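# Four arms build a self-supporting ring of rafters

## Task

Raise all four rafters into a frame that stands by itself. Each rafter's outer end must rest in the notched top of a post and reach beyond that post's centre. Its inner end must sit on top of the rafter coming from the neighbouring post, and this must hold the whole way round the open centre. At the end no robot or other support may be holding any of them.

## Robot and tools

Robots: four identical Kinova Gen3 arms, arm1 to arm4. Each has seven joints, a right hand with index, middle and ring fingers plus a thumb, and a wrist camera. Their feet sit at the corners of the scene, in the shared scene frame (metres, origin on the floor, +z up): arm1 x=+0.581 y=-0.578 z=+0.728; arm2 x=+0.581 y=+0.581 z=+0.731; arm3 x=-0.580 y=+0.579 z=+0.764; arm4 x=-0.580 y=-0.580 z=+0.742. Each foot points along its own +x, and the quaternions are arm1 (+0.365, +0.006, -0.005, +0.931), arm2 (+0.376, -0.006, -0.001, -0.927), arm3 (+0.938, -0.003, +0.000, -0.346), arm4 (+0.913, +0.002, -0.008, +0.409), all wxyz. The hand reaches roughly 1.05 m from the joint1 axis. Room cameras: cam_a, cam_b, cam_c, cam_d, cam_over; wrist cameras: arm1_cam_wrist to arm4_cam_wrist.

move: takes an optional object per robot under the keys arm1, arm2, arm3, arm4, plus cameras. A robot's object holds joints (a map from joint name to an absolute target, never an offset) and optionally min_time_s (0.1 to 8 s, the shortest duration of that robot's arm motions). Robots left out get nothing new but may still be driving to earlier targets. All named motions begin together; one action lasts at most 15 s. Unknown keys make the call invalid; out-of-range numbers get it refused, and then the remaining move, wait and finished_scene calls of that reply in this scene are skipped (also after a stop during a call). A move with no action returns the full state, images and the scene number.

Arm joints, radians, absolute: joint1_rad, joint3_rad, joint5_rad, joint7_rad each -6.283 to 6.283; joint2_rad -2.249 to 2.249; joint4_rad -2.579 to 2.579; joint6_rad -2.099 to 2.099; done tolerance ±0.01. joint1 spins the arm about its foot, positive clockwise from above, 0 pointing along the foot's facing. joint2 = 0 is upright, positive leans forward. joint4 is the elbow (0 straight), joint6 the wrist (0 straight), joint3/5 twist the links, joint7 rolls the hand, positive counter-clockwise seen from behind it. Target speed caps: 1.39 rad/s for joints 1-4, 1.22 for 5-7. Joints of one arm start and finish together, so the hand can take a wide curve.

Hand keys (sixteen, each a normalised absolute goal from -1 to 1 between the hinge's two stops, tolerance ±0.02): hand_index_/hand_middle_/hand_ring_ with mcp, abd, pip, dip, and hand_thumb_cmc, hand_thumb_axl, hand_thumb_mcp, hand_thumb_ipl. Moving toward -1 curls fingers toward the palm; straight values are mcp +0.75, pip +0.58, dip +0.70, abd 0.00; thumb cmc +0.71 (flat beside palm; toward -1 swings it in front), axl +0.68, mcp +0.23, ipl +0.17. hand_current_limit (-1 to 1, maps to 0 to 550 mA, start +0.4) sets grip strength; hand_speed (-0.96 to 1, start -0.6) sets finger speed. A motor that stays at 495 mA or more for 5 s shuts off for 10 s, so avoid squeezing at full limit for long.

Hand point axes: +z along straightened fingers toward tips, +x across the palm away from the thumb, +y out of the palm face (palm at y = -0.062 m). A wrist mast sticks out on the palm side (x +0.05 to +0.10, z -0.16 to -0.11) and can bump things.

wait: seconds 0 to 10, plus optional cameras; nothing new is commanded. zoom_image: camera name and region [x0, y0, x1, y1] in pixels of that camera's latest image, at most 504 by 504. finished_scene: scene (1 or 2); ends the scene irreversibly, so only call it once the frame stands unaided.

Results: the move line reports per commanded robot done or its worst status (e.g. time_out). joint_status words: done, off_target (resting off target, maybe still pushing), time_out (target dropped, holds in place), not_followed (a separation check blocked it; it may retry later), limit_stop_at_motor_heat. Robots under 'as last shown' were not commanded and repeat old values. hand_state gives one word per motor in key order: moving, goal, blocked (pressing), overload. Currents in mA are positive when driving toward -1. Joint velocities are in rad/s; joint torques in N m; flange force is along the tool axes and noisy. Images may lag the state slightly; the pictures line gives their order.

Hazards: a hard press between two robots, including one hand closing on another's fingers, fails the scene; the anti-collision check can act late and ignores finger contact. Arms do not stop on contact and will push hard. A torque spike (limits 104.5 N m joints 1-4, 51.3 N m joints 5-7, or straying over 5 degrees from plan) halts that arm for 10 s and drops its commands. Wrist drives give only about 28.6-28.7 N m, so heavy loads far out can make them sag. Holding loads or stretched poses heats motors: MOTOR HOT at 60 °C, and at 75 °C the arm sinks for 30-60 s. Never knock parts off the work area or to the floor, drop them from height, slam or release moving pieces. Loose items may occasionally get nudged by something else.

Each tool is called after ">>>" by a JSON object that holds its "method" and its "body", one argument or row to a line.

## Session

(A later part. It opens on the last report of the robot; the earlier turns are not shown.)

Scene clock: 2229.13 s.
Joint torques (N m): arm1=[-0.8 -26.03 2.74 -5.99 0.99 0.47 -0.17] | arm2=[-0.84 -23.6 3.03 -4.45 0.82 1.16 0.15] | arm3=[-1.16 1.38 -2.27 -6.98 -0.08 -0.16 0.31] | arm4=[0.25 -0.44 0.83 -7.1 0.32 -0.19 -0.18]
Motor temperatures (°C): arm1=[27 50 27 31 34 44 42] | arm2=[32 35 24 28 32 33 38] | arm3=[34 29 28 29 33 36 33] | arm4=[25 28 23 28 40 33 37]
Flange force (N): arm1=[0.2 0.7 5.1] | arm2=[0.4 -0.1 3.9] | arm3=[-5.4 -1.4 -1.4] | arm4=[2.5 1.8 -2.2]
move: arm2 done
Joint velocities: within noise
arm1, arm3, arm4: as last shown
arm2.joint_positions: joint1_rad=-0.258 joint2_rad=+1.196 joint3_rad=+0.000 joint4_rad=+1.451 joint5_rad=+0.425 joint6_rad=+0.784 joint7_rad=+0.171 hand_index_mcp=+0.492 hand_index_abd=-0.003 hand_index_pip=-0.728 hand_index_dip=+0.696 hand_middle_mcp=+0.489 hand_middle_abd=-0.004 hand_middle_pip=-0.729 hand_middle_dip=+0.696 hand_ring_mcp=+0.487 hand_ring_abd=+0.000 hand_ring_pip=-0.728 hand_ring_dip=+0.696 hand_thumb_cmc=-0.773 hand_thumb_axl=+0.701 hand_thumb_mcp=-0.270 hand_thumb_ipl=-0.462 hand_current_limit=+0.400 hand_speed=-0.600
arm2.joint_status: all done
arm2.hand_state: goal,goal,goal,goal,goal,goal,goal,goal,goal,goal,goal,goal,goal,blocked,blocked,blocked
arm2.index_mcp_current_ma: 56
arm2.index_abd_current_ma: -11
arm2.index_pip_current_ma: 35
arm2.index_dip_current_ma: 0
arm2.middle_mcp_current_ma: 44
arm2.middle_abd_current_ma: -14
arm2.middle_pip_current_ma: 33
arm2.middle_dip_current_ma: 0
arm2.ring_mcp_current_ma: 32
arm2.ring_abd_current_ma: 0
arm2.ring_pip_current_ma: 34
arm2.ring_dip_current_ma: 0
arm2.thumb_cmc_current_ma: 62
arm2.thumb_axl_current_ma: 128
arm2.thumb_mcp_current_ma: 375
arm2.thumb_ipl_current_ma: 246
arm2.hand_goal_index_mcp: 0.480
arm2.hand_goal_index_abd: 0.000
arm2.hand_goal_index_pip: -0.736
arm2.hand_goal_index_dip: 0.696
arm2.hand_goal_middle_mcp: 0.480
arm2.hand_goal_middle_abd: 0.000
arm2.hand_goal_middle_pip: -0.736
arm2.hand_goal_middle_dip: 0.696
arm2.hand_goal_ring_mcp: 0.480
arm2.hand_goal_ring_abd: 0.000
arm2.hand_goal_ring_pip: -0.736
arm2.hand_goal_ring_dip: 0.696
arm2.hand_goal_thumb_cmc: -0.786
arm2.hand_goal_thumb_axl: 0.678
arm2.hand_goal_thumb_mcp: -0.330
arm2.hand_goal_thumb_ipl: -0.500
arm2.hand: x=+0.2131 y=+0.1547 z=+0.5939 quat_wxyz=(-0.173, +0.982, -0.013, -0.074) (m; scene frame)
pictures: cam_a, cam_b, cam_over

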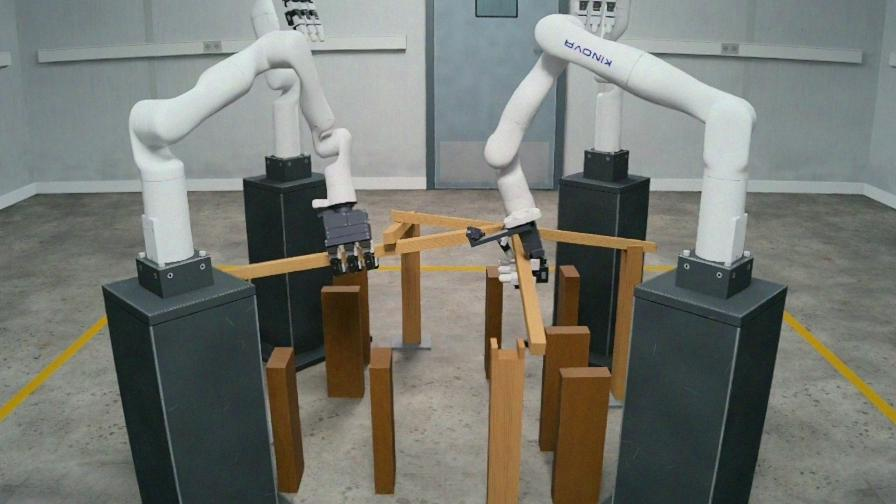

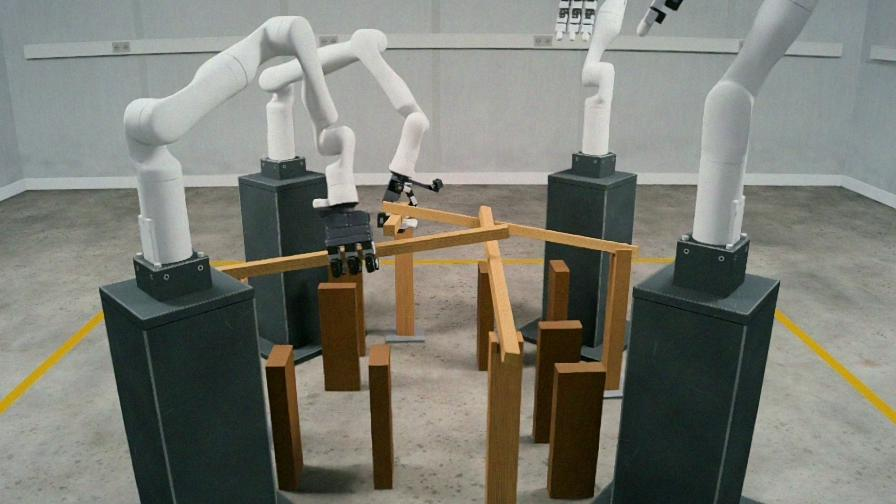

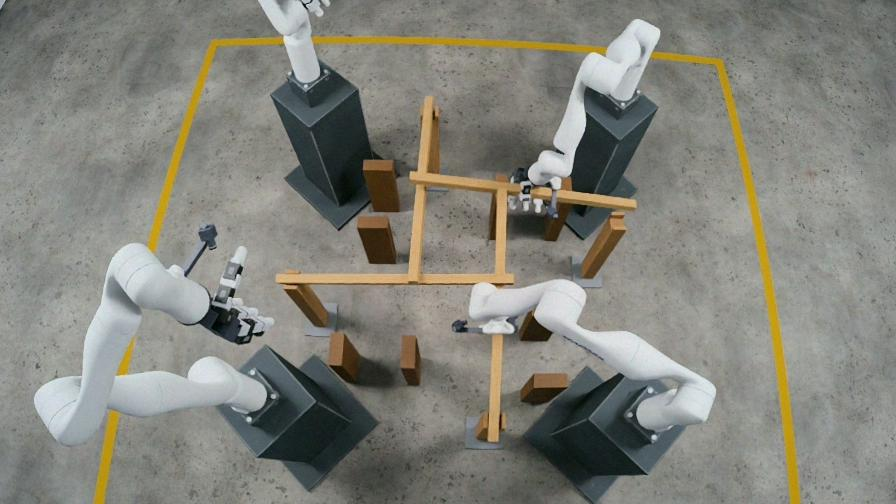

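>>> {"method": "zoom_image", "body": {
  "camera": "cam_b",
  "region": [300, 180, 540, 320]
}}

>>> {"method": "zoom_image", "body": {
  "camera": "cam_a",
  "region": [400, 190, 640, 370]
}}

>>> {"method": "move", "body": {
  "cameras": ["cam_d", "cam_c"]
}}

>>> {"method": "zoom_image", "body": {
  "camera": "cam_d",
  "region": [380, 150, 660, 340]
}}

>>> {"method": "zoom_image", "body": {
  "camera": "cam_c",
  "region": [330, 180, 540, 320]
}}

Scaled by 2.100 from the camera's 896x504 image, which has a finer 1280x720 frame.

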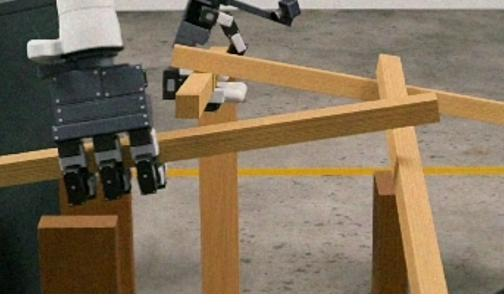

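Scaled by 2.100 from the camera's 896x504 image, which has a finer 1280x720 frame.

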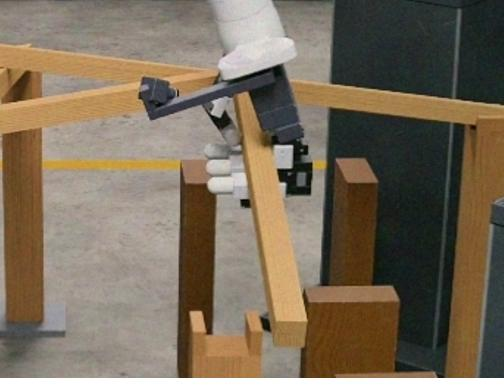

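Scene clock: 2236.40 s.
Joint torques (N m): arm1=[-0.81 -26.06 2.74 -6.01 0.97 0.47 -0.2] | arm2=[-0.82 -23.58 3.07 -4.41 0.81 1.16 0.13] | arm3=[-1.13 1.35 -2.31 -6.92 -0.1 -0.16 0.31] | arm4=[0.24 -0.53 0.88 -7.14 0.3 -0.27 -0.18]
Motor temperatures (°C): arm1=[27 50 27 31 34 44 42] | arm2=[32 35 24 28 32 33 38] | arm3=[34 29 28 29 33 36 33] | arm4=[25 28 23 28 40 33 37]
Flange force (N): arm1=[0.2 0.7 5.1] | arm2=[0.3 0.1 3.9] | arm3=[-5.7 -1.3 -1.7] | arm4=[2.6 1.9 -2.4]
Joint velocities: within noise
arm1.joint_positions: joint1_rad=-0.287 joint2_rad=+1.269 joint3_rad=+0.000 joint4_rad=+1.265 joint5_rad=+0.405 joint6_rad=+0.900 joint7_rad=+0.128 hand_index_mcp=+0.515 hand_index_abd=-0.010 hand_index_pip=-0.726 hand_index_dip=+0.696 hand_middle_mcp=+0.494 hand_middle_abd=+0.000 hand_middle_pip=-0.729 hand_middle_dip=+0.696 hand_ring_mcp=+0.485 hand_ring_abd=+0.002 hand_ring_pip=-0.728 hand_ring_dip=+0.696 hand_thumb_cmc=-0.782 hand_thumb_axl=+0.686 hand_thumb_mcp=-0.279 hand_thumb_ipl=-0.437 hand_current_limit=+0.400 hand_speed=-0.600
arm1.joint_status: not commanded
arm1.hand_state: blocked,goal,goal,goal,goal,goal,goal,goal,goal,goal,goal,goal,goal,goal,blocked,blocked
arm1.index_mcp_current_ma: 28
arm1.index_abd_current_ma: -2
arm1.index_pip_current_ma: 2
arm1.index_dip_current_ma: 0
arm1.middle_mcp_current_ma: 5
arm1.middle_abd_current_ma: 0
arm1.middle_pip_current_ma: 1
arm1.middle_dip_current_ma: 0
arm1.ring_mcp_current_ma: 1
arm1.ring_abd_current_ma: 0
arm1.ring_pip_current_ma: 2
arm1.ring_dip_current_ma: 0
arm1.thumb_cmc_current_ma: 0
arm1.thumb_axl_current_ma: 2
arm1.thumb_mcp_current_ma: 79
arm1.thumb_ipl_current_ma: 129
arm1.hand_goal_index_mcp: 0.480
arm1.hand_goal_index_abd: 0.000
arm1.hand_goal_index_pip: -0.736
arm1.hand_goal_index_dip: 0.696
arm1.hand_goal_middle_mcp: 0.480
arm1.hand_goal_middle_abd: 0.000
arm1.hand_goal_middle_pip: -0.736
arm1.hand_goal_middle_dip: 0.696
arm1.hand_goal_ring_mcp: 0.480
arm1.hand_goal_ring_abd: 0.000
arm1.hand_goal_ring_pip: -0.736
arm1.hand_goal_ring_dip: 0.696
arm1.hand_goal_thumb_cmc: -0.786
arm1.hand_goal_thumb_axl: 0.678
arm1.hand_goal_thumb_mcp: -0.330
arm1.hand_goal_thumb_ipl: -0.500
arm1.hand: x=+0.0960 y=-0.2164 z=+0.5855 quat_wxyz=(+0.191, -0.681, +0.705, -0.053) (m; scene frame)
arm2.joint_positions: joint1_rad=-0.258 joint2_rad=+1.196 joint3_rad=+0.000 joint4_rad=+1.451 joint5_rad=+0.425 joint6_rad=+0.784 joint7_rad=+0.171 hand_index_mcp=+0.492 hand_index_abd=-0.003 hand_index_pip=-0.728 hand_index_dip=+0.696 hand_middle_mcp=+0.489 hand_middle_abd=-0.004 hand_middle_pip=-0.729 hand_middle_dip=+0.696 hand_ring_mcp=+0.487 hand_ring_abd=+0.000 hand_ring_pip=-0.728 hand_ring_dip=+0.696 hand_thumb_cmc=-0.773 hand_thumb_axl=+0.701 hand_thumb_mcp=-0.270 hand_thumb_ipl=-0.462 hand_current_limit=+0.400 hand_speed=-0.600
arm2.joint_status: all done
arm2.hand_state: goal,goal,goal,goal,goal,goal,goal,goal,goal,goal,goal,goal,goal,blocked,blocked,blocked
arm2.index_mcp_current_ma: 56
arm2.index_abd_current_ma: -11
arm2.index_pip_current_ma: 35
arm2.index_dip_current_ma: 0
arm2.middle_mcp_current_ma: 44
arm2.middle_abd_current_ma: -14
arm2.middle_pip_current_ma: 33
arm2.middle_dip_current_ma: 0
arm2.ring_mcp_current_ma: 32
arm2.ring_abd_current_ma: 0
arm2.ring_pip_current_ma: 34
arm2.ring_dip_current_ma: 0
arm2.thumb_cmc_current_ma: 62
arm2.thumb_axl_current_ma: 128
arm2.thumb_mcp_current_ma: 375
arm2.thumb_ipl_current_ma: 246
arm2.hand_goal_index_mcp: 0.480
arm2.hand_goal_index_abd: 0.000
arm2.hand_goal_index_pip: -0.736
arm2.hand_goal_index_dip: 0.696
arm2.hand_goal_middle_mcp: 0.480
arm2.hand_goal_middle_abd: 0.000
arm2.hand_goal_middle_pip: -0.736
arm2.hand_goal_middle_dip: 0.696
arm2.hand_goal_ring_mcp: 0.480
arm2.hand_goal_ring_abd: 0.000
arm2.hand_goal_ring_pip: -0.736
arm2.hand_goal_ring_dip: 0.696
arm2.hand_goal_thumb_cmc: -0.786
arm2.hand_goal_thumb_axl: 0.678
arm2.hand_goal_thumb_mcp: -0.330
arm2.hand_goal_thumb_ipl: -0.500
arm2.hand: x=+0.2131 y=+0.1547 z=+0.5939 quat_wxyz=(-0.173, +0.982, -0.013, -0.074) (m; scene frame)
arm3.joint_positions: joint1_rad=-0.260 joint2_rad=-0.450 joint3_rad=+0.000 joint4_rad=+1.500 joint5_rad=+0.000 joint6_rad=+1.970 joint7_rad=+0.180 hand_index_mcp=+0.481 hand_index_abd=-0.003 hand_index_pip=+0.576 hand_index_dip=+0.696 hand_middle_mcp=+0.482 hand_middle_abd=+0.000 hand_middle_pip=+0.576 hand_middle_dip=+0.696 hand_ring_mcp=+0.481 hand_ring_abd=+0.001 hand_ring_pip=+0.576 hand_ring_dip=+0.696 hand_thumb_cmc=-0.785 hand_thumb_axl=+0.680 hand_thumb_mcp=+0.215 hand_thumb_ipl=+0.164 hand_current_limit=+0.400 hand_speed=-0.850
arm3.joint_status: not commanded
arm3.hand_state: goal,goal,goal,goal,goal,goal,goal,goal,goal,goal,goal,goal,goal,goal,goal,goal
arm3.index_mcp_current_ma: 0
arm3.index_abd_current_ma: -1
arm3.index_pip_current_ma: 0
arm3.index_dip_current_ma: 0
arm3.middle_mcp_current_ma: 0
arm3.middle_abd_current_ma: 0
arm3.middle_pip_current_ma: 0
arm3.middle_dip_current_ma: 0
arm3.ring_mcp_current_ma: 0
arm3.ring_abd_current_ma: 0
arm3.ring_pip_current_ma: 0
arm3.ring_dip_current_ma: 0
arm3.thumb_cmc_current_ma: 0
arm3.thumb_axl_current_ma: 1
arm3.thumb_mcp_current_ma: -11
arm3.thumb_ipl_current_ma: -2
arm3.hand_goal_index_mcp: 0.480
arm3.hand_goal_index_abd: 0.000
arm3.hand_goal_index_pip: 0.578
arm3.hand_goal_index_dip: 0.696
arm3.hand_goal_middle_mcp: 0.480
arm3.hand_goal_middle_abd: 0.000
arm3.hand_goal_middle_pip: 0.578
arm3.hand_goal_middle_dip: 0.696
arm3.hand_goal_ring_mcp: 0.480
arm3.hand_goal_ring_abd: 0.000
arm3.hand_goal_ring_pip: 0.578
arm3.hand_goal_ring_dip: 0.696
arm3.hand_goal_thumb_cmc: -0.786
arm3.hand_goal_thumb_axl: 0.678
arm3.hand_goal_thumb_mcp: 0.226
arm3.hand_goal_thumb_ipl: 0.168
arm3.hand: x=-0.3995 y=+0.4614 z=+1.2953 quat_wxyz=(+0.056, +0.793, +0.606, +0.025) (m; scene frame)
arm4.joint_positions: joint1_rad=-0.040 joint2_rad=-0.380 joint3_rad=+0.000 joint4_rad=+1.490 joint5_rad=+0.000 joint6_rad=+1.980 joint7_rad=+0.240 hand_index_mcp=+0.482 hand_index_abd=+0.000 hand_index_pip=+0.576 hand_index_dip=+0.696 hand_middle_mcp=+0.482 hand_middle_abd=+0.000 hand_middle_pip=+0.576 hand_middle_dip=+0.696 hand_ring_mcp=+0.482 hand_ring_abd=+0.002 hand_ring_pip=+0.576 hand_ring_dip=+0.696 hand_thumb_cmc=-0.785 hand_thumb_axl=+0.679 hand_thumb_mcp=+0.216 hand_thumb_ipl=+0.164 hand_current_limit=+0.400 hand_speed=-0.850
arm4.joint_status: not commanded
arm4.hand_state: goal,goal,goal,goal,goal,goal,goal,goal,goal,goal,goal,goal,goal,goal,goal,goal
arm4.index_mcp_current_ma: 4
arm4.index_abd_current_ma: 0
arm4.index_pip_current_ma: -3
arm4.index_dip_current_ma: 0
arm4.middle_mcp_current_ma: 4
arm4.middle_abd_current_ma: 0
arm4.middle_pip_current_ma: -4
arm4.middle_dip_current_ma: 0
arm4.ring_mcp_current_ma: 4
arm4.ring_abd_current_ma: 4
arm4.ring_pip_current_ma: -3
arm4.ring_dip_current_ma: 0
arm4.thumb_cmc_current_ma: 3
arm4.thumb_axl_current_ma: 3
arm4.thumb_mcp_current_ma: -38
arm4.thumb_ipl_current_ma: -13
arm4.hand_goal_index_mcp: 0.480
arm4.hand_goal_index_abd: 0.000
arm4.hand_goal_index_pip: 0.578
arm4.hand_goal_index_dip: 0.696
arm4.hand_goal_middle_mcp: 0.480
arm4.hand_goal_middle_abd: 0.000
arm4.hand_goal_middle_pip: 0.578
arm4.hand_goal_middle_dip: 0.696
arm4.hand_goal_ring_mcp: 0.480
arm4.hand_goal_ring_abd: 0.000
arm4.hand_goal_ring_pip: 0.578
arm4.hand_goal_ring_dip: 0.696
arm4.hand_goal_thumb_cmc: -0.786
arm4.hand_goal_thumb_axl: 0.678
arm4.hand_goal_thumb_mcp: 0.226
arm4.hand_goal_thumb_ipl: 0.168
arm4.hand: x=-0.4200 y=-0.4261 z=+1.2644 quat_wxyz=(+0.016, +0.222, +0.974, +0.030) (m; scene frame)
pictures: cam_c, cam_d

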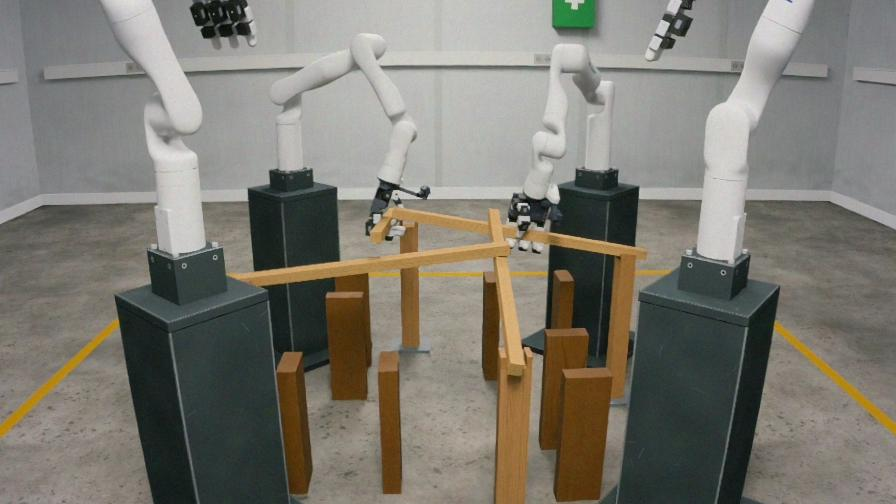

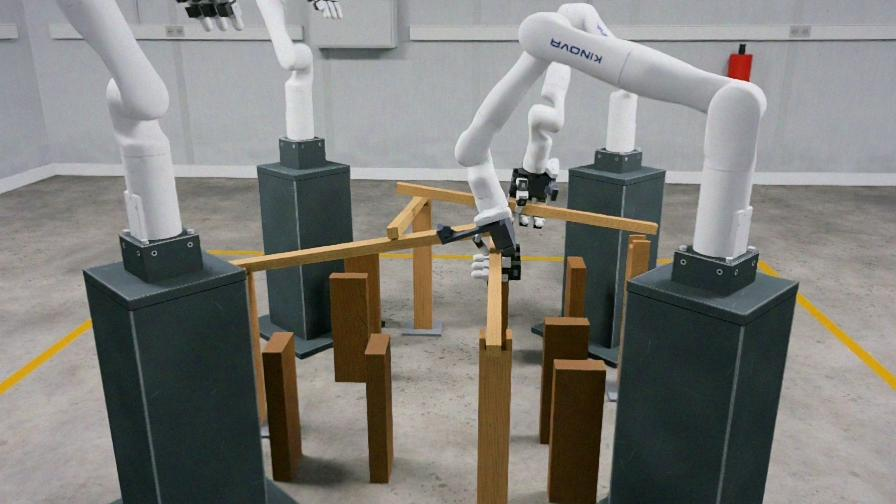

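Scaled by 1.800 from the camera's 896x504 image, which has a finer 1280x720 frame.

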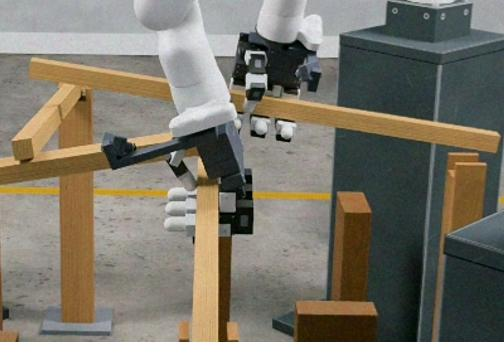

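Scaled by 2.400 from the camera's 896x504 image, which has a finer 1280x720 frame.

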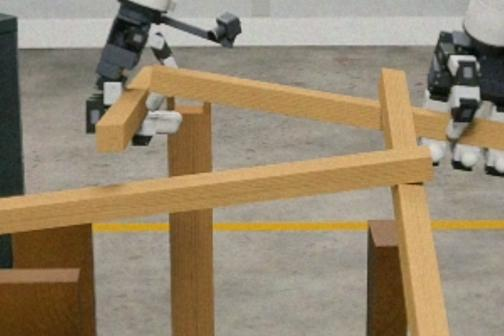

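>>> {"method": "move", "body": {
  "arm2": {"joints": {"joint1_rad": -0.3096, "joint2_rad": 1.2788, "joint3_rad": 0, "joint4_rad": 1.2229, "joint5_rad": 0.3560, "joint6_rad": 0.9295, "joint7_rad": 0.2105}, "min_time_s": 3},
  "cameras": ["cam_over", "cam_a", "cam_b", "cam_d"]
}}

>>> {"method": "zoom_image", "body": {
  "camera": "cam_a",
  "region": [400, 190, 640, 370]
}}

>>> {"method": "zoom_image", "body": {
  "camera": "cam_b",
  "region": [190, 180, 540, 320]
}}

>>> {"method": "zoom_image", "body": {
  "camera": "cam_d",
  "region": [380, 150, 680, 340]
}}

Scene clock: 2256.30 s.
Joint torques (N m): arm1=[-0.79 -26.06 2.74 -6.05 0.96 0.48 -0.16] | arm2=[-0.8 -25.25 3.04 -5.58 0.88 1.13 0.13] | arm3=[-1.25 1.3 -2.27 -6.94 -0.07 -0.17 0.29] | arm4=[0.29 -0.48 0.92 -7.11 0.33 -0.27 -0.15]
Motor temperatures (°C): arm1=[27 50 27 31 34 44 42] | arm2=[32 35 24 28 32 33 38] | arm3=[34 29 28 29 33 36 33] | arm4=[25 28 23 28 40 33 37]
Flange force (N): arm1=[0.4 0.5 5.1] | arm2=[0.8 -0.8 4.2] | arm3=[-5.5 -1.2 -1.7] | arm4=[2.9 1.9 -2.4]
move: arm2 done
Joint velocities: within noise
arm1, arm3, arm4: as last shown
arm2.joint_positions: joint1_rad=-0.310 joint2_rad=+1.279 joint3_rad=+0.000 joint4_rad=+1.223 joint5_rad=+0.356 joint6_rad=+0.929 joint7_rad=+0.211 hand_index_mcp=+0.491 hand_index_abd=-0.003 hand_index_pip=-0.728 hand_index_dip=+0.696 hand_middle_mcp=+0.489 hand_middle_abd=-0.003 hand_middle_pip=-0.729 hand_middle_dip=+0.696 hand_ring_mcp=+0.487 hand_ring_abd=+0.000 hand_ring_pip=-0.728 hand_ring_dip=+0.696 hand_thumb_cmc=-0.773 hand_thumb_axl=+0.701 hand_thumb_mcp=-0.270 hand_thumb_ipl=-0.460 hand_current_limit=+0.400 hand_speed=-0.600
arm2.joint_status: all done
arm2.hand_state: goal,goal,goal,goal,goal,goal,goal,goal,goal,goal,goal,goal,goal,blocked,blocked,blocked
arm2.index_mcp_current_ma: 51
arm2.index_abd_current_ma: -11
arm2.index_pip_current_ma: 35
arm2.index_dip_current_ma: 0
arm2.middle_mcp_current_ma: 43
arm2.middle_abd_current_ma: -12
arm2.middle_pip_current_ma: 33
arm2.middle_dip_current_ma: 0
arm2.ring_mcp_current_ma: 34
arm2.ring_abd_current_ma: 0
arm2.ring_pip_current_ma: 34
arm2.ring_dip_current_ma: 0
arm2.thumb_cmc_current_ma: 62
arm2.thumb_axl_current_ma: 128
arm2.thumb_mcp_current_ma: 375
arm2.thumb_ipl_current_ma: 255
arm2.hand_goal_index_mcp: 0.480
arm2.hand_goal_index_abd: 0.000
arm2.hand_goal_index_pip: -0.736
arm2.hand_goal_index_dip: 0.696
arm2.hand_goal_middle_mcp: 0.480
arm2.hand_goal_middle_abd: 0.000
arm2.hand_goal_middle_pip: -0.736
arm2.hand_goal_middle_dip: 0.696
arm2.hand_goal_ring_mcp: 0.480
arm2.hand_goal_ring_abd: 0.000
arm2.hand_goal_ring_pip: -0.736
arm2.hand_goal_ring_dip: 0.696
arm2.hand_goal_thumb_cmc: -0.786
arm2.hand_goal_thumb_axl: 0.678
arm2.hand_goal_thumb_mcp: -0.330
arm2.hand_goal_thumb_ipl: -0.500
arm2.hand: x=+0.2131 y=+0.0958 z=+0.5859 quat_wxyz=(-0.173, +0.982, -0.013, -0.073) (m; scene frame)
pictures: cam_a, cam_b, cam_d, cam_over

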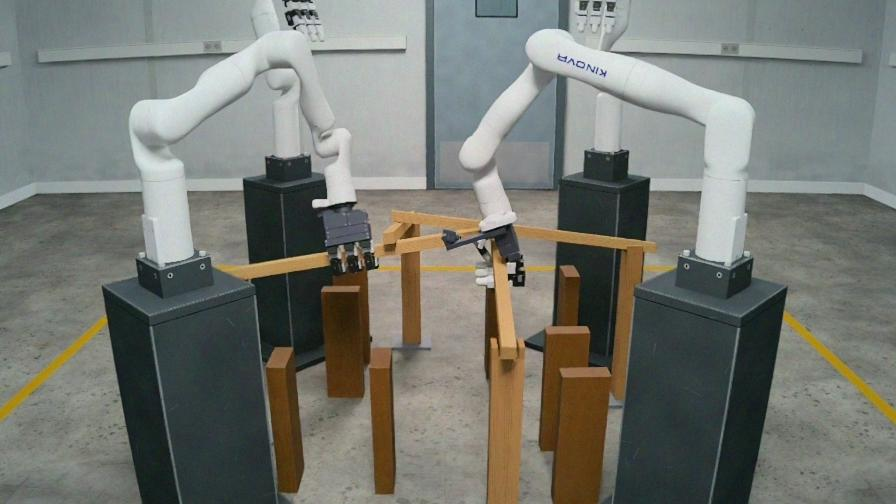

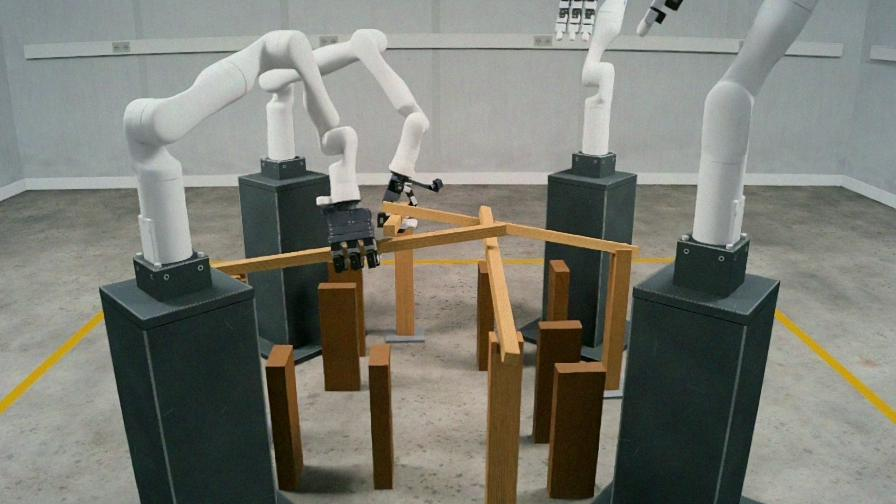

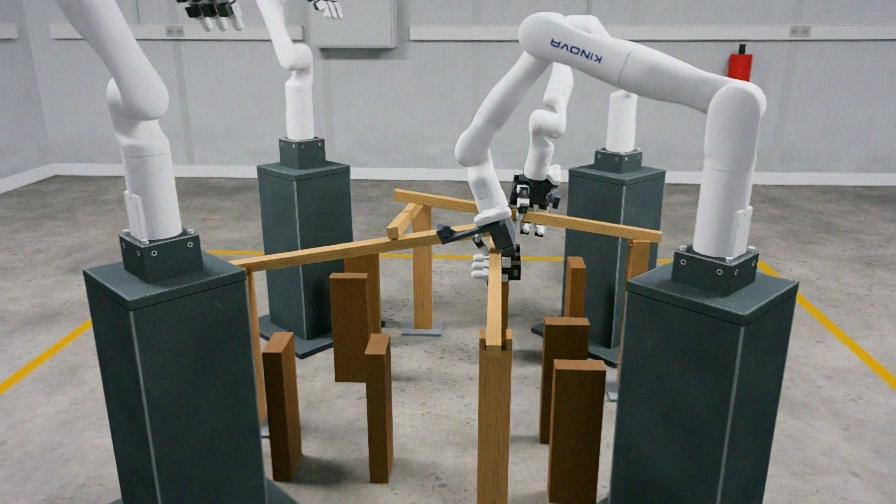

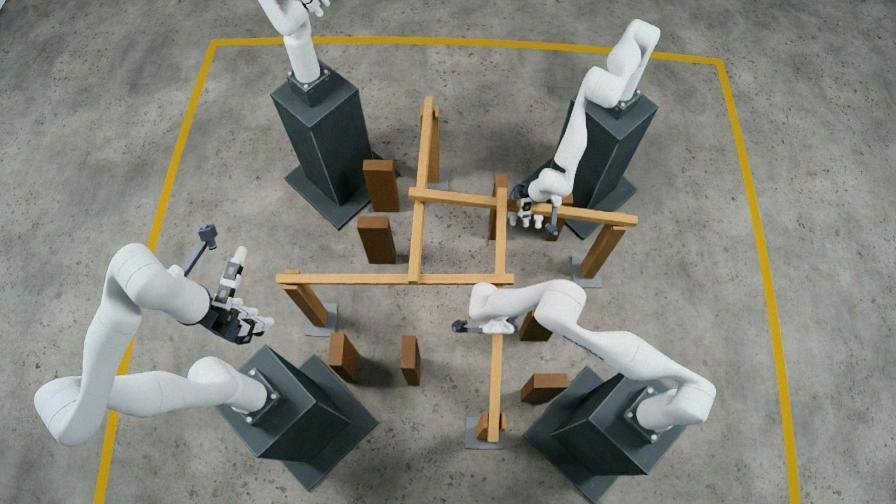

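Scaled by 2.100 from the camera's 896x504 image, which has a finer 1280x720 frame.

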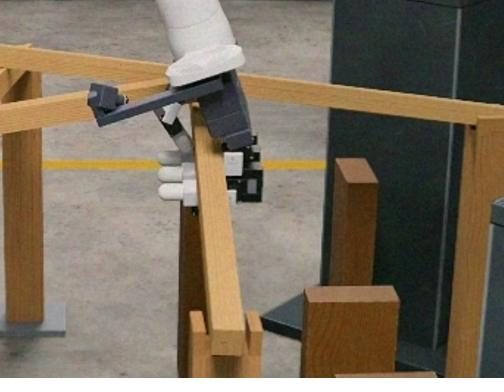

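Scaled by 1.440 from the camera's 896x504 image, which has a finer 1280x720 frame.

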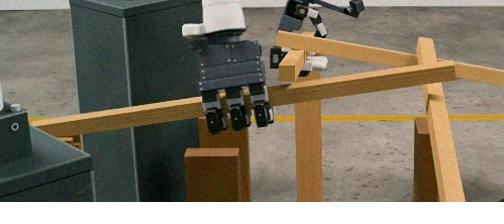

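Scaled by 1.680 from the camera's 896x504 image, which has a finer 1280x720 frame.

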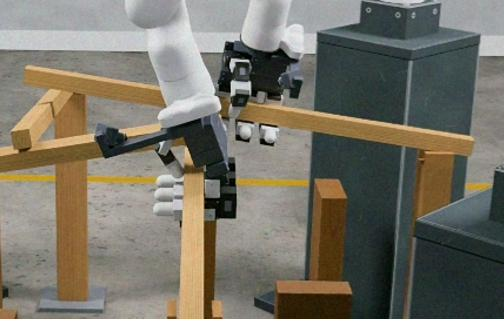

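>>> {"method": "zoom_image", "body": {
  "camera": "cam_over",
  "region": [390, 150, 650, 300]
}}

Scaled by 1.938 from the camera's 896x504 image, which has a finer 1280x720 frame.

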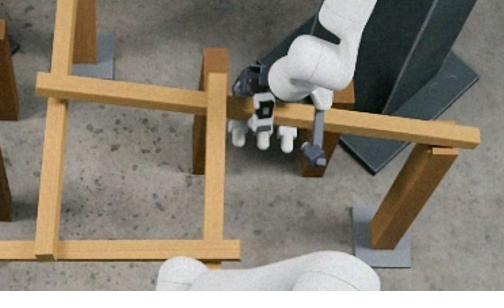

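>>> {"method": "move", "body": {
  "arm2": {"joints": {"joint1_rad": -0.3098, "joint2_rad": 1.3091, "joint3_rad": 0, "joint4_rad": 1.2069, "joint5_rad": 0.3597, "joint6_rad": 0.9162, "joint7_rad": 0.2041}, "min_time_s": 2},
  "cameras": ["cam_a", "cam_c"]
}}

>>> {"method": "zoom_image", "body": {
  "camera": "cam_a",
  "region": [400, 190, 640, 370]
}}

>>> {"method": "zoom_image", "body": {
  "camera": "cam_c",
  "region": [330, 180, 540, 320]
}}

Scene clock: 2292.03 s.
Joint torques (N m): arm1=[-0.78 -26.03 2.72 -6.03 0.97 0.48 -0.18] | arm2=[-0.77 -25.37 3.02 -5.49 0.87 1.13 0.14] | arm3=[-1.12 1.34 -2.35 -6.91 -0.1 -0.19 0.29] | arm4=[0.28 -0.43 0.84 -7.09 0.31 -0.24 -0.21]
Motor temperatures (°C): arm1=[27 50 27 31 34 44 42] | arm2=[32 35 24 28 32 34 38] | arm3=[34 29 28 29 33 36 33] | arm4=[25 28 23 28 40 33 36]
Flange force (N): arm1=[0.3 0.6 5.1] | arm2=[0.8 -0.8 4.1] | arm3=[-5.9 -1.3 -1.8] | arm4=[2.4 1.7 -2.4]
move: arm2 done
Joint velocities: within noise
arm1, arm3, arm4: as last shown
arm2.joint_positions: joint1_rad=-0.310 joint2_rad=+1.309 joint3_rad=+0.000 joint4_rad=+1.207 joint5_rad=+0.360 joint6_rad=+0.916 joint7_rad=+0.204 hand_index_mcp=+0.491 hand_index_abd=-0.003 hand_index_pip=-0.728 hand_index_dip=+0.696 hand_middle_mcp=+0.489 hand_middle_abd=-0.003 hand_middle_pip=-0.729 hand_middle_dip=+0.696 hand_ring_mcp=+0.487 hand_ring_abd=+0.000 hand_ring_pip=-0.728 hand_ring_dip=+0.696 hand_thumb_cmc=-0.773 hand_thumb_axl=+0.701 hand_thumb_mcp=-0.270 hand_thumb_ipl=-0.460 hand_current_limit=+0.400 hand_speed=-0.600
arm2.joint_status: all done
arm2.hand_state: goal,goal,goal,goal,goal,goal,goal,goal,goal,goal,goal,goal,goal,blocked,blocked,blocked
arm2.index_mcp_current_ma: 51
arm2.index_abd_current_ma: -11
arm2.index_pip_current_ma: 35
arm2.index_dip_current_ma: 0
arm2.middle_mcp_current_ma: 43
arm2.middle_abd_current_ma: -12
arm2.middle_pip_current_ma: 33
arm2.middle_dip_current_ma: 0
arm2.ring_mcp_current_ma: 34
arm2.ring_abd_current_ma: 0
arm2.ring_pip_current_ma: 34
arm2.ring_dip_current_ma: 0
arm2.thumb_cmc_current_ma: 62
arm2.thumb_axl_current_ma: 128
arm2.thumb_mcp_current_ma: 375
arm2.thumb_ipl_current_ma: 255
arm2.hand_goal_index_mcp: 0.480
arm2.hand_goal_index_abd: 0.000
arm2.hand_goal_index_pip: -0.736
arm2.hand_goal_index_dip: 0.696
arm2.hand_goal_middle_mcp: 0.480
arm2.hand_goal_middle_abd: 0.000
arm2.hand_goal_middle_pip: -0.736
arm2.hand_goal_middle_dip: 0.696
arm2.hand_goal_ring_mcp: 0.480
arm2.hand_goal_ring_abd: 0.000
arm2.hand_goal_ring_pip: -0.736
arm2.hand_goal_ring_dip: 0.696
arm2.hand_goal_thumb_cmc: -0.786
arm2.hand_goal_thumb_axl: 0.678
arm2.hand_goal_thumb_mcp: -0.330
arm2.hand_goal_thumb_ipl: -0.500
arm2.hand: x=+0.2131 y=+0.0958 z=+0.5710 quat_wxyz=(-0.173, +0.982, -0.013, -0.073) (m; scene frame)
pictures: cam_a, cam_c

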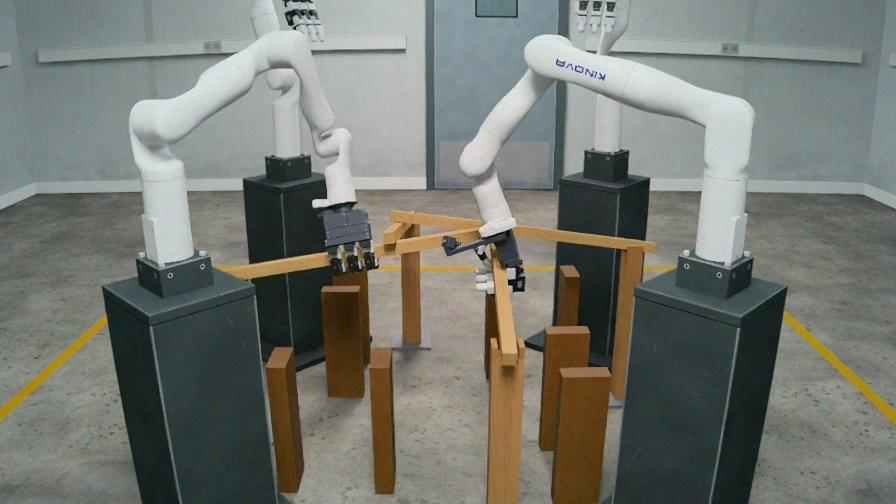

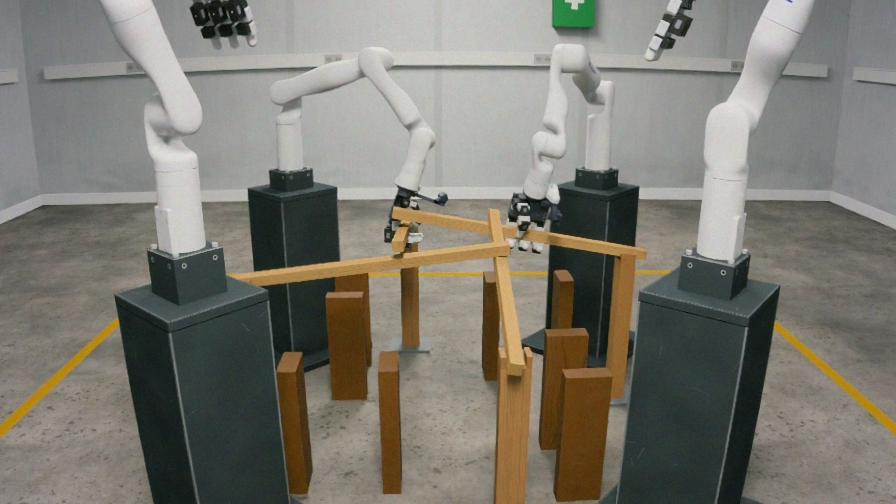

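Scaled by 2.100 from the camera's 896x504 image, which has a finer 1280x720 frame.

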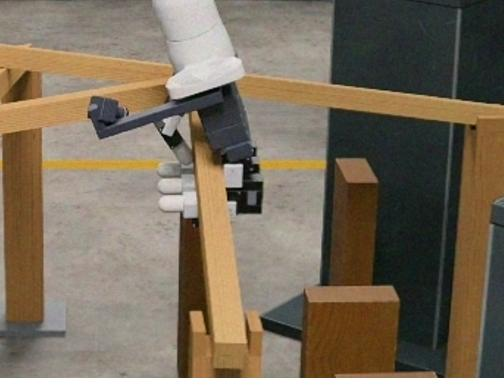

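Scaled by 2.400 from the camera's 896x504 image, which has a finer 1280x720 frame.

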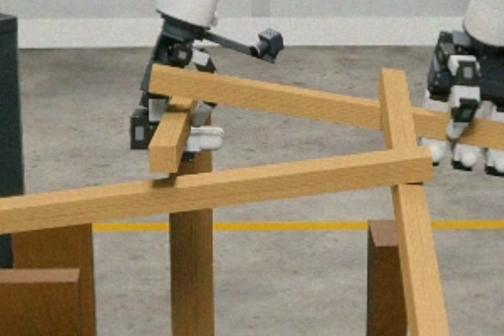

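>>> {"method": "move", "body": {
  "arm2": {"joints": {"joint1_rad": -0.3098, "joint2_rad": 1.3236, "joint3_rad": 0, "joint4_rad": 1.1987, "joint5_rad": 0.3615, "joint6_rad": 0.9103, "joint7_rad": 0.2013}, "min_time_s": 2},
  "cameras": ["cam_a", "cam_c"]
}}

>>> {"method": "zoom_image", "body": {
  "camera": "cam_a",
  "region": [460, 300, 560, 380]
}}

>>> {"method": "zoom_image", "body": {
  "camera": "cam_c",
  "region": [360, 190, 460, 280]
}}

Scene clock: 2303.80 s.
Joint torques (N m): arm1=[-0.81 -26.04 2.72 -6.02 0.97 0.47 -0.15] | arm2=[-0.79 -25.43 3.01 -5.36 0.88 1.14 0.16] | arm3=[-1.15 1.29 -2.33 -6.98 -0.08 -0.17 0.34] | arm4=[0.26 -0.44 0.91 -7.06 0.31 -0.22 -0.18]
Motor temperatures (°C): arm1=[27 50 27 31 34 44 42] | arm2=[32 35 24 28 32 34 38] | arm3=[34 29 28 29 33 36 33] | arm4=[25 28 23 28 40 33 36]
Flange force (N): arm1=[0.3 0.6 5.1] | arm2=[0.6 -0.4 4.2] | arm3=[-5.6 -1.2 -1.5] | arm4=[2.8 1.9 -2.4]
move: arm2 done
Joint velocities: within noise
arm1, arm3, arm4: as last shown
arm2.joint_positions: joint1_rad=-0.310 joint2_rad=+1.324 joint3_rad=+0.000 joint4_rad=+1.199 joint5_rad=+0.362 joint6_rad=+0.910 joint7_rad=+0.201 hand_index_mcp=+0.491 hand_index_abd=-0.003 hand_index_pip=-0.728 hand_index_dip=+0.696 hand_middle_mcp=+0.489 hand_middle_abd=-0.003 hand_middle_pip=-0.729 hand_middle_dip=+0.696 hand_ring_mcp=+0.487 hand_ring_abd=+0.000 hand_ring_pip=-0.728 hand_ring_dip=+0.696 hand_thumb_cmc=-0.773 hand_thumb_axl=+0.701 hand_thumb_mcp=-0.270 hand_thumb_ipl=-0.460 hand_current_limit=+0.400 hand_speed=-0.600
arm2.joint_status: all done
arm2.hand_state: goal,goal,goal,goal,goal,goal,goal,goal,goal,goal,goal,goal,goal,blocked,blocked,blocked
arm2.index_mcp_current_ma: 51
arm2.index_abd_current_ma: -11
arm2.index_pip_current_ma: 35
arm2.index_dip_current_ma: 0
arm2.middle_mcp_current_ma: 43
arm2.middle_abd_current_ma: -12
arm2.middle_pip_current_ma: 33
arm2.middle_dip_current_ma: 0
arm2.ring_mcp_current_ma: 34
arm2.ring_abd_current_ma: 0
arm2.ring_pip_current_ma: 34
arm2.ring_dip_current_ma: 0
arm2.thumb_cmc_current_ma: 62
arm2.thumb_axl_current_ma: 128
arm2.thumb_mcp_current_ma: 375
arm2.thumb_ipl_current_ma: 255
arm2.hand_goal_index_mcp: 0.480
arm2.hand_goal_index_abd: 0.000
arm2.hand_goal_index_pip: -0.736
arm2.hand_goal_index_dip: 0.696
arm2.hand_goal_middle_mcp: 0.480
arm2.hand_goal_middle_abd: 0.000
arm2.hand_goal_middle_pip: -0.736
arm2.hand_goal_middle_dip: 0.696
arm2.hand_goal_ring_mcp: 0.480
arm2.hand_goal_ring_abd: 0.000
arm2.hand_goal_ring_pip: -0.736
arm2.hand_goal_ring_dip: 0.696
arm2.hand_goal_thumb_cmc: -0.786
arm2.hand_goal_thumb_axl: 0.678
arm2.hand_goal_thumb_mcp: -0.330
arm2.hand_goal_thumb_ipl: -0.500
arm2.hand: x=+0.2131 y=+0.0957 z=+0.5639 quat_wxyz=(-0.173, +0.982, -0.013, -0.074) (m; scene frame)
pictures: cam_a, cam_c

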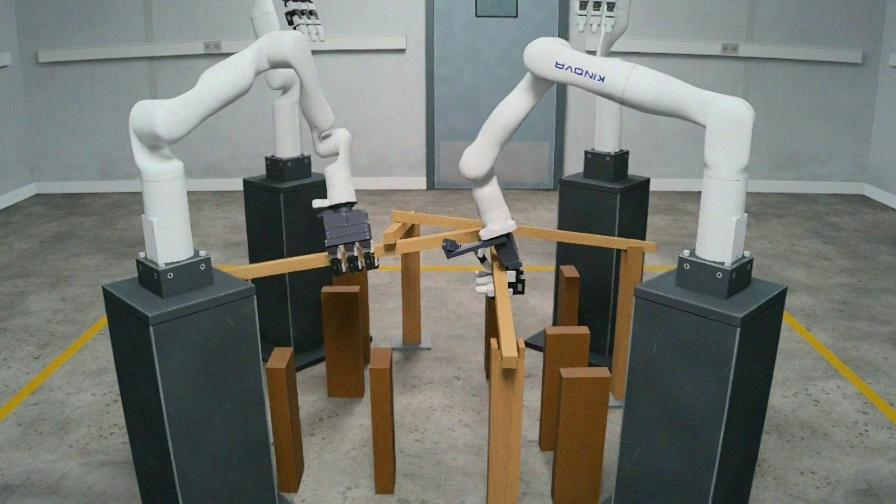

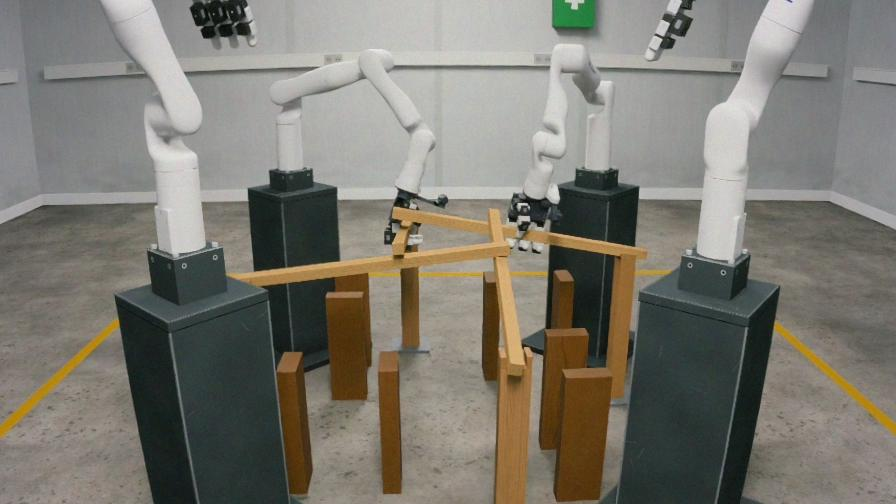

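Scaled by 5.040 from the camera's 896x504 image, which has a finer 1280x720 frame.

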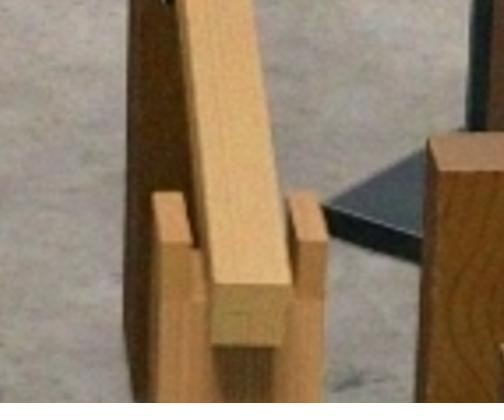

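Scaled by 5.040 from the camera's 896x504 image, which has a finer 1280x720 frame.

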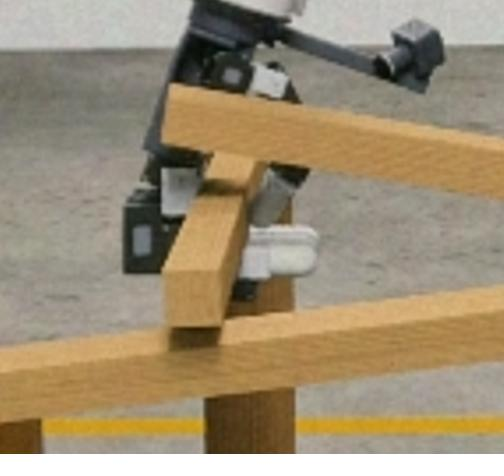

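>>> {"method": "move", "body": {
  "arm2": {"joints": {"joint1_rad": -0.3098, "joint2_rad": 1.3277, "joint3_rad": 0, "joint4_rad": 1.1964, "joint5_rad": 0.3620, "joint6_rad": 0.9086, "joint7_rad": 0.2005}, "min_time_s": 1},
  "cameras": ["cam_a", "cam_c"]
}}

>>> {"method": "zoom_image", "body": {
  "camera": "cam_a",
  "region": [460, 300, 560, 380]
}}

>>> {"method": "zoom_image", "body": {
  "camera": "cam_c",
  "region": [360, 190, 460, 280]
}}

Scene clock: 2313.23 s.
Joint torques (N m): arm1=[-0.82 -26.05 2.69 -6.01 0.97 0.47 -0.16] | arm2=[-0.79 -25.39 3.08 -5.39 0.9 1.14 0.14] | arm3=[-1.08 1.33 -2.33 -6.91 -0.09 -0.17 0.34] | arm4=[0.32 -0.48 0.89 -7.08 0.33 -0.23 -0.17]
Motor temperatures (°C): arm1=[27 50 27 31 34 44 42] | arm2=[32 35 24 28 32 34 38] | arm3=[34 29 28 29 33 36 33] | arm4=[25 28 23 28 40 33 36]
Flange force (N): arm1=[0.3 0.6 5.1] | arm2=[0.7 -0.7 4.1] | arm3=[-5.7 -1.2 -1.8] | arm4=[2.7 1.9 -2.5]
move: arm2 done
Joint velocities: within noise
arm1, arm3, arm4: as last shown
arm2.joint_positions: joint1_rad=-0.310 joint2_rad=+1.328 joint3_rad=+0.000 joint4_rad=+1.196 joint5_rad=+0.362 joint6_rad=+0.909 joint7_rad=+0.201 hand_index_mcp=+0.491 hand_index_abd=-0.003 hand_index_pip=-0.728 hand_index_dip=+0.696 hand_middle_mcp=+0.489 hand_middle_abd=-0.003 hand_middle_pip=-0.729 hand_middle_dip=+0.696 hand_ring_mcp=+0.487 hand_ring_abd=+0.000 hand_ring_pip=-0.728 hand_ring_dip=+0.696 hand_thumb_cmc=-0.773 hand_thumb_axl=+0.701 hand_thumb_mcp=-0.270 hand_thumb_ipl=-0.460 hand_current_limit=+0.400 hand_speed=-0.600
arm2.joint_status: all done
arm2.hand_state: goal,goal,goal,goal,goal,goal,goal,goal,goal,goal,goal,goal,goal,blocked,blocked,blocked
arm2.index_mcp_current_ma: 51
arm2.index_abd_current_ma: -11
arm2.index_pip_current_ma: 35
arm2.index_dip_current_ma: 0
arm2.middle_mcp_current_ma: 43
arm2.middle_abd_current_ma: -12
arm2.middle_pip_current_ma: 33
arm2.middle_dip_current_ma: 0
arm2.ring_mcp_current_ma: 34
arm2.ring_abd_current_ma: 0
arm2.ring_pip_current_ma: 34
arm2.ring_dip_current_ma: 0
arm2.thumb_cmc_current_ma: 62
arm2.thumb_axl_current_ma: 128
arm2.thumb_mcp_current_ma: 375
arm2.thumb_ipl_current_ma: 255
arm2.hand_goal_index_mcp: 0.480
arm2.hand_goal_index_abd: 0.000
arm2.hand_goal_index_pip: -0.736
arm2.hand_goal_index_dip: 0.696
arm2.hand_goal_middle_mcp: 0.480
arm2.hand_goal_middle_abd: 0.000
arm2.hand_goal_middle_pip: -0.736
arm2.hand_goal_middle_dip: 0.696
arm2.hand_goal_ring_mcp: 0.480
arm2.hand_goal_ring_abd: 0.000
arm2.hand_goal_ring_pip: -0.736
arm2.hand_goal_ring_dip: 0.696
arm2.hand_goal_thumb_cmc: -0.786
arm2.hand_goal_thumb_axl: 0.678
arm2.hand_goal_thumb_mcp: -0.330
arm2.hand_goal_thumb_ipl: -0.500
arm2.hand: x=+0.2130 y=+0.0958 z=+0.5619 quat_wxyz=(-0.173, +0.982, -0.013, -0.074) (m; scene frame)
pictures: cam_a, cam_c

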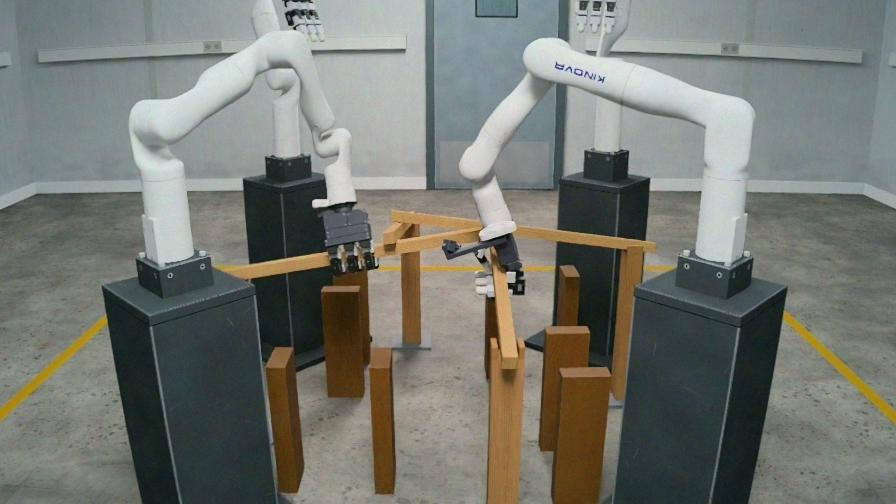

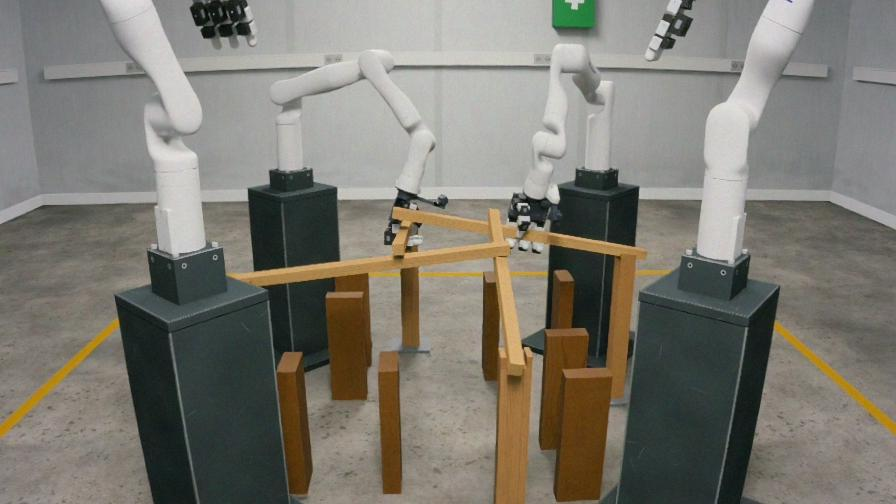

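Scaled by 5.040 from the camera's 896x504 image, which has a finer 1280x720 frame.

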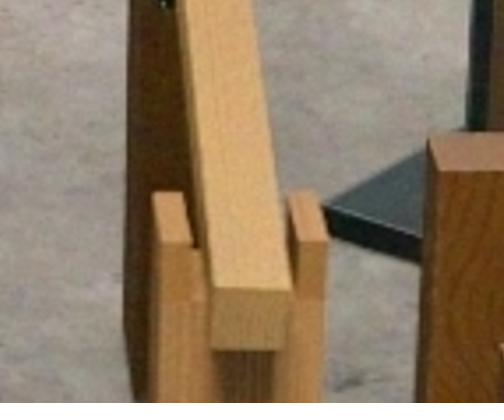

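Scaled by 5.040 from the camera's 896x504 image, which has a finer 1280x720 frame.

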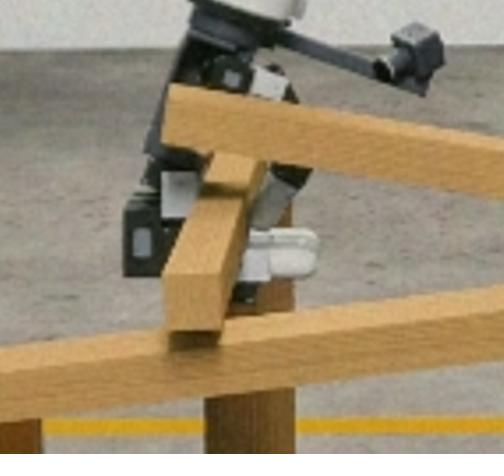

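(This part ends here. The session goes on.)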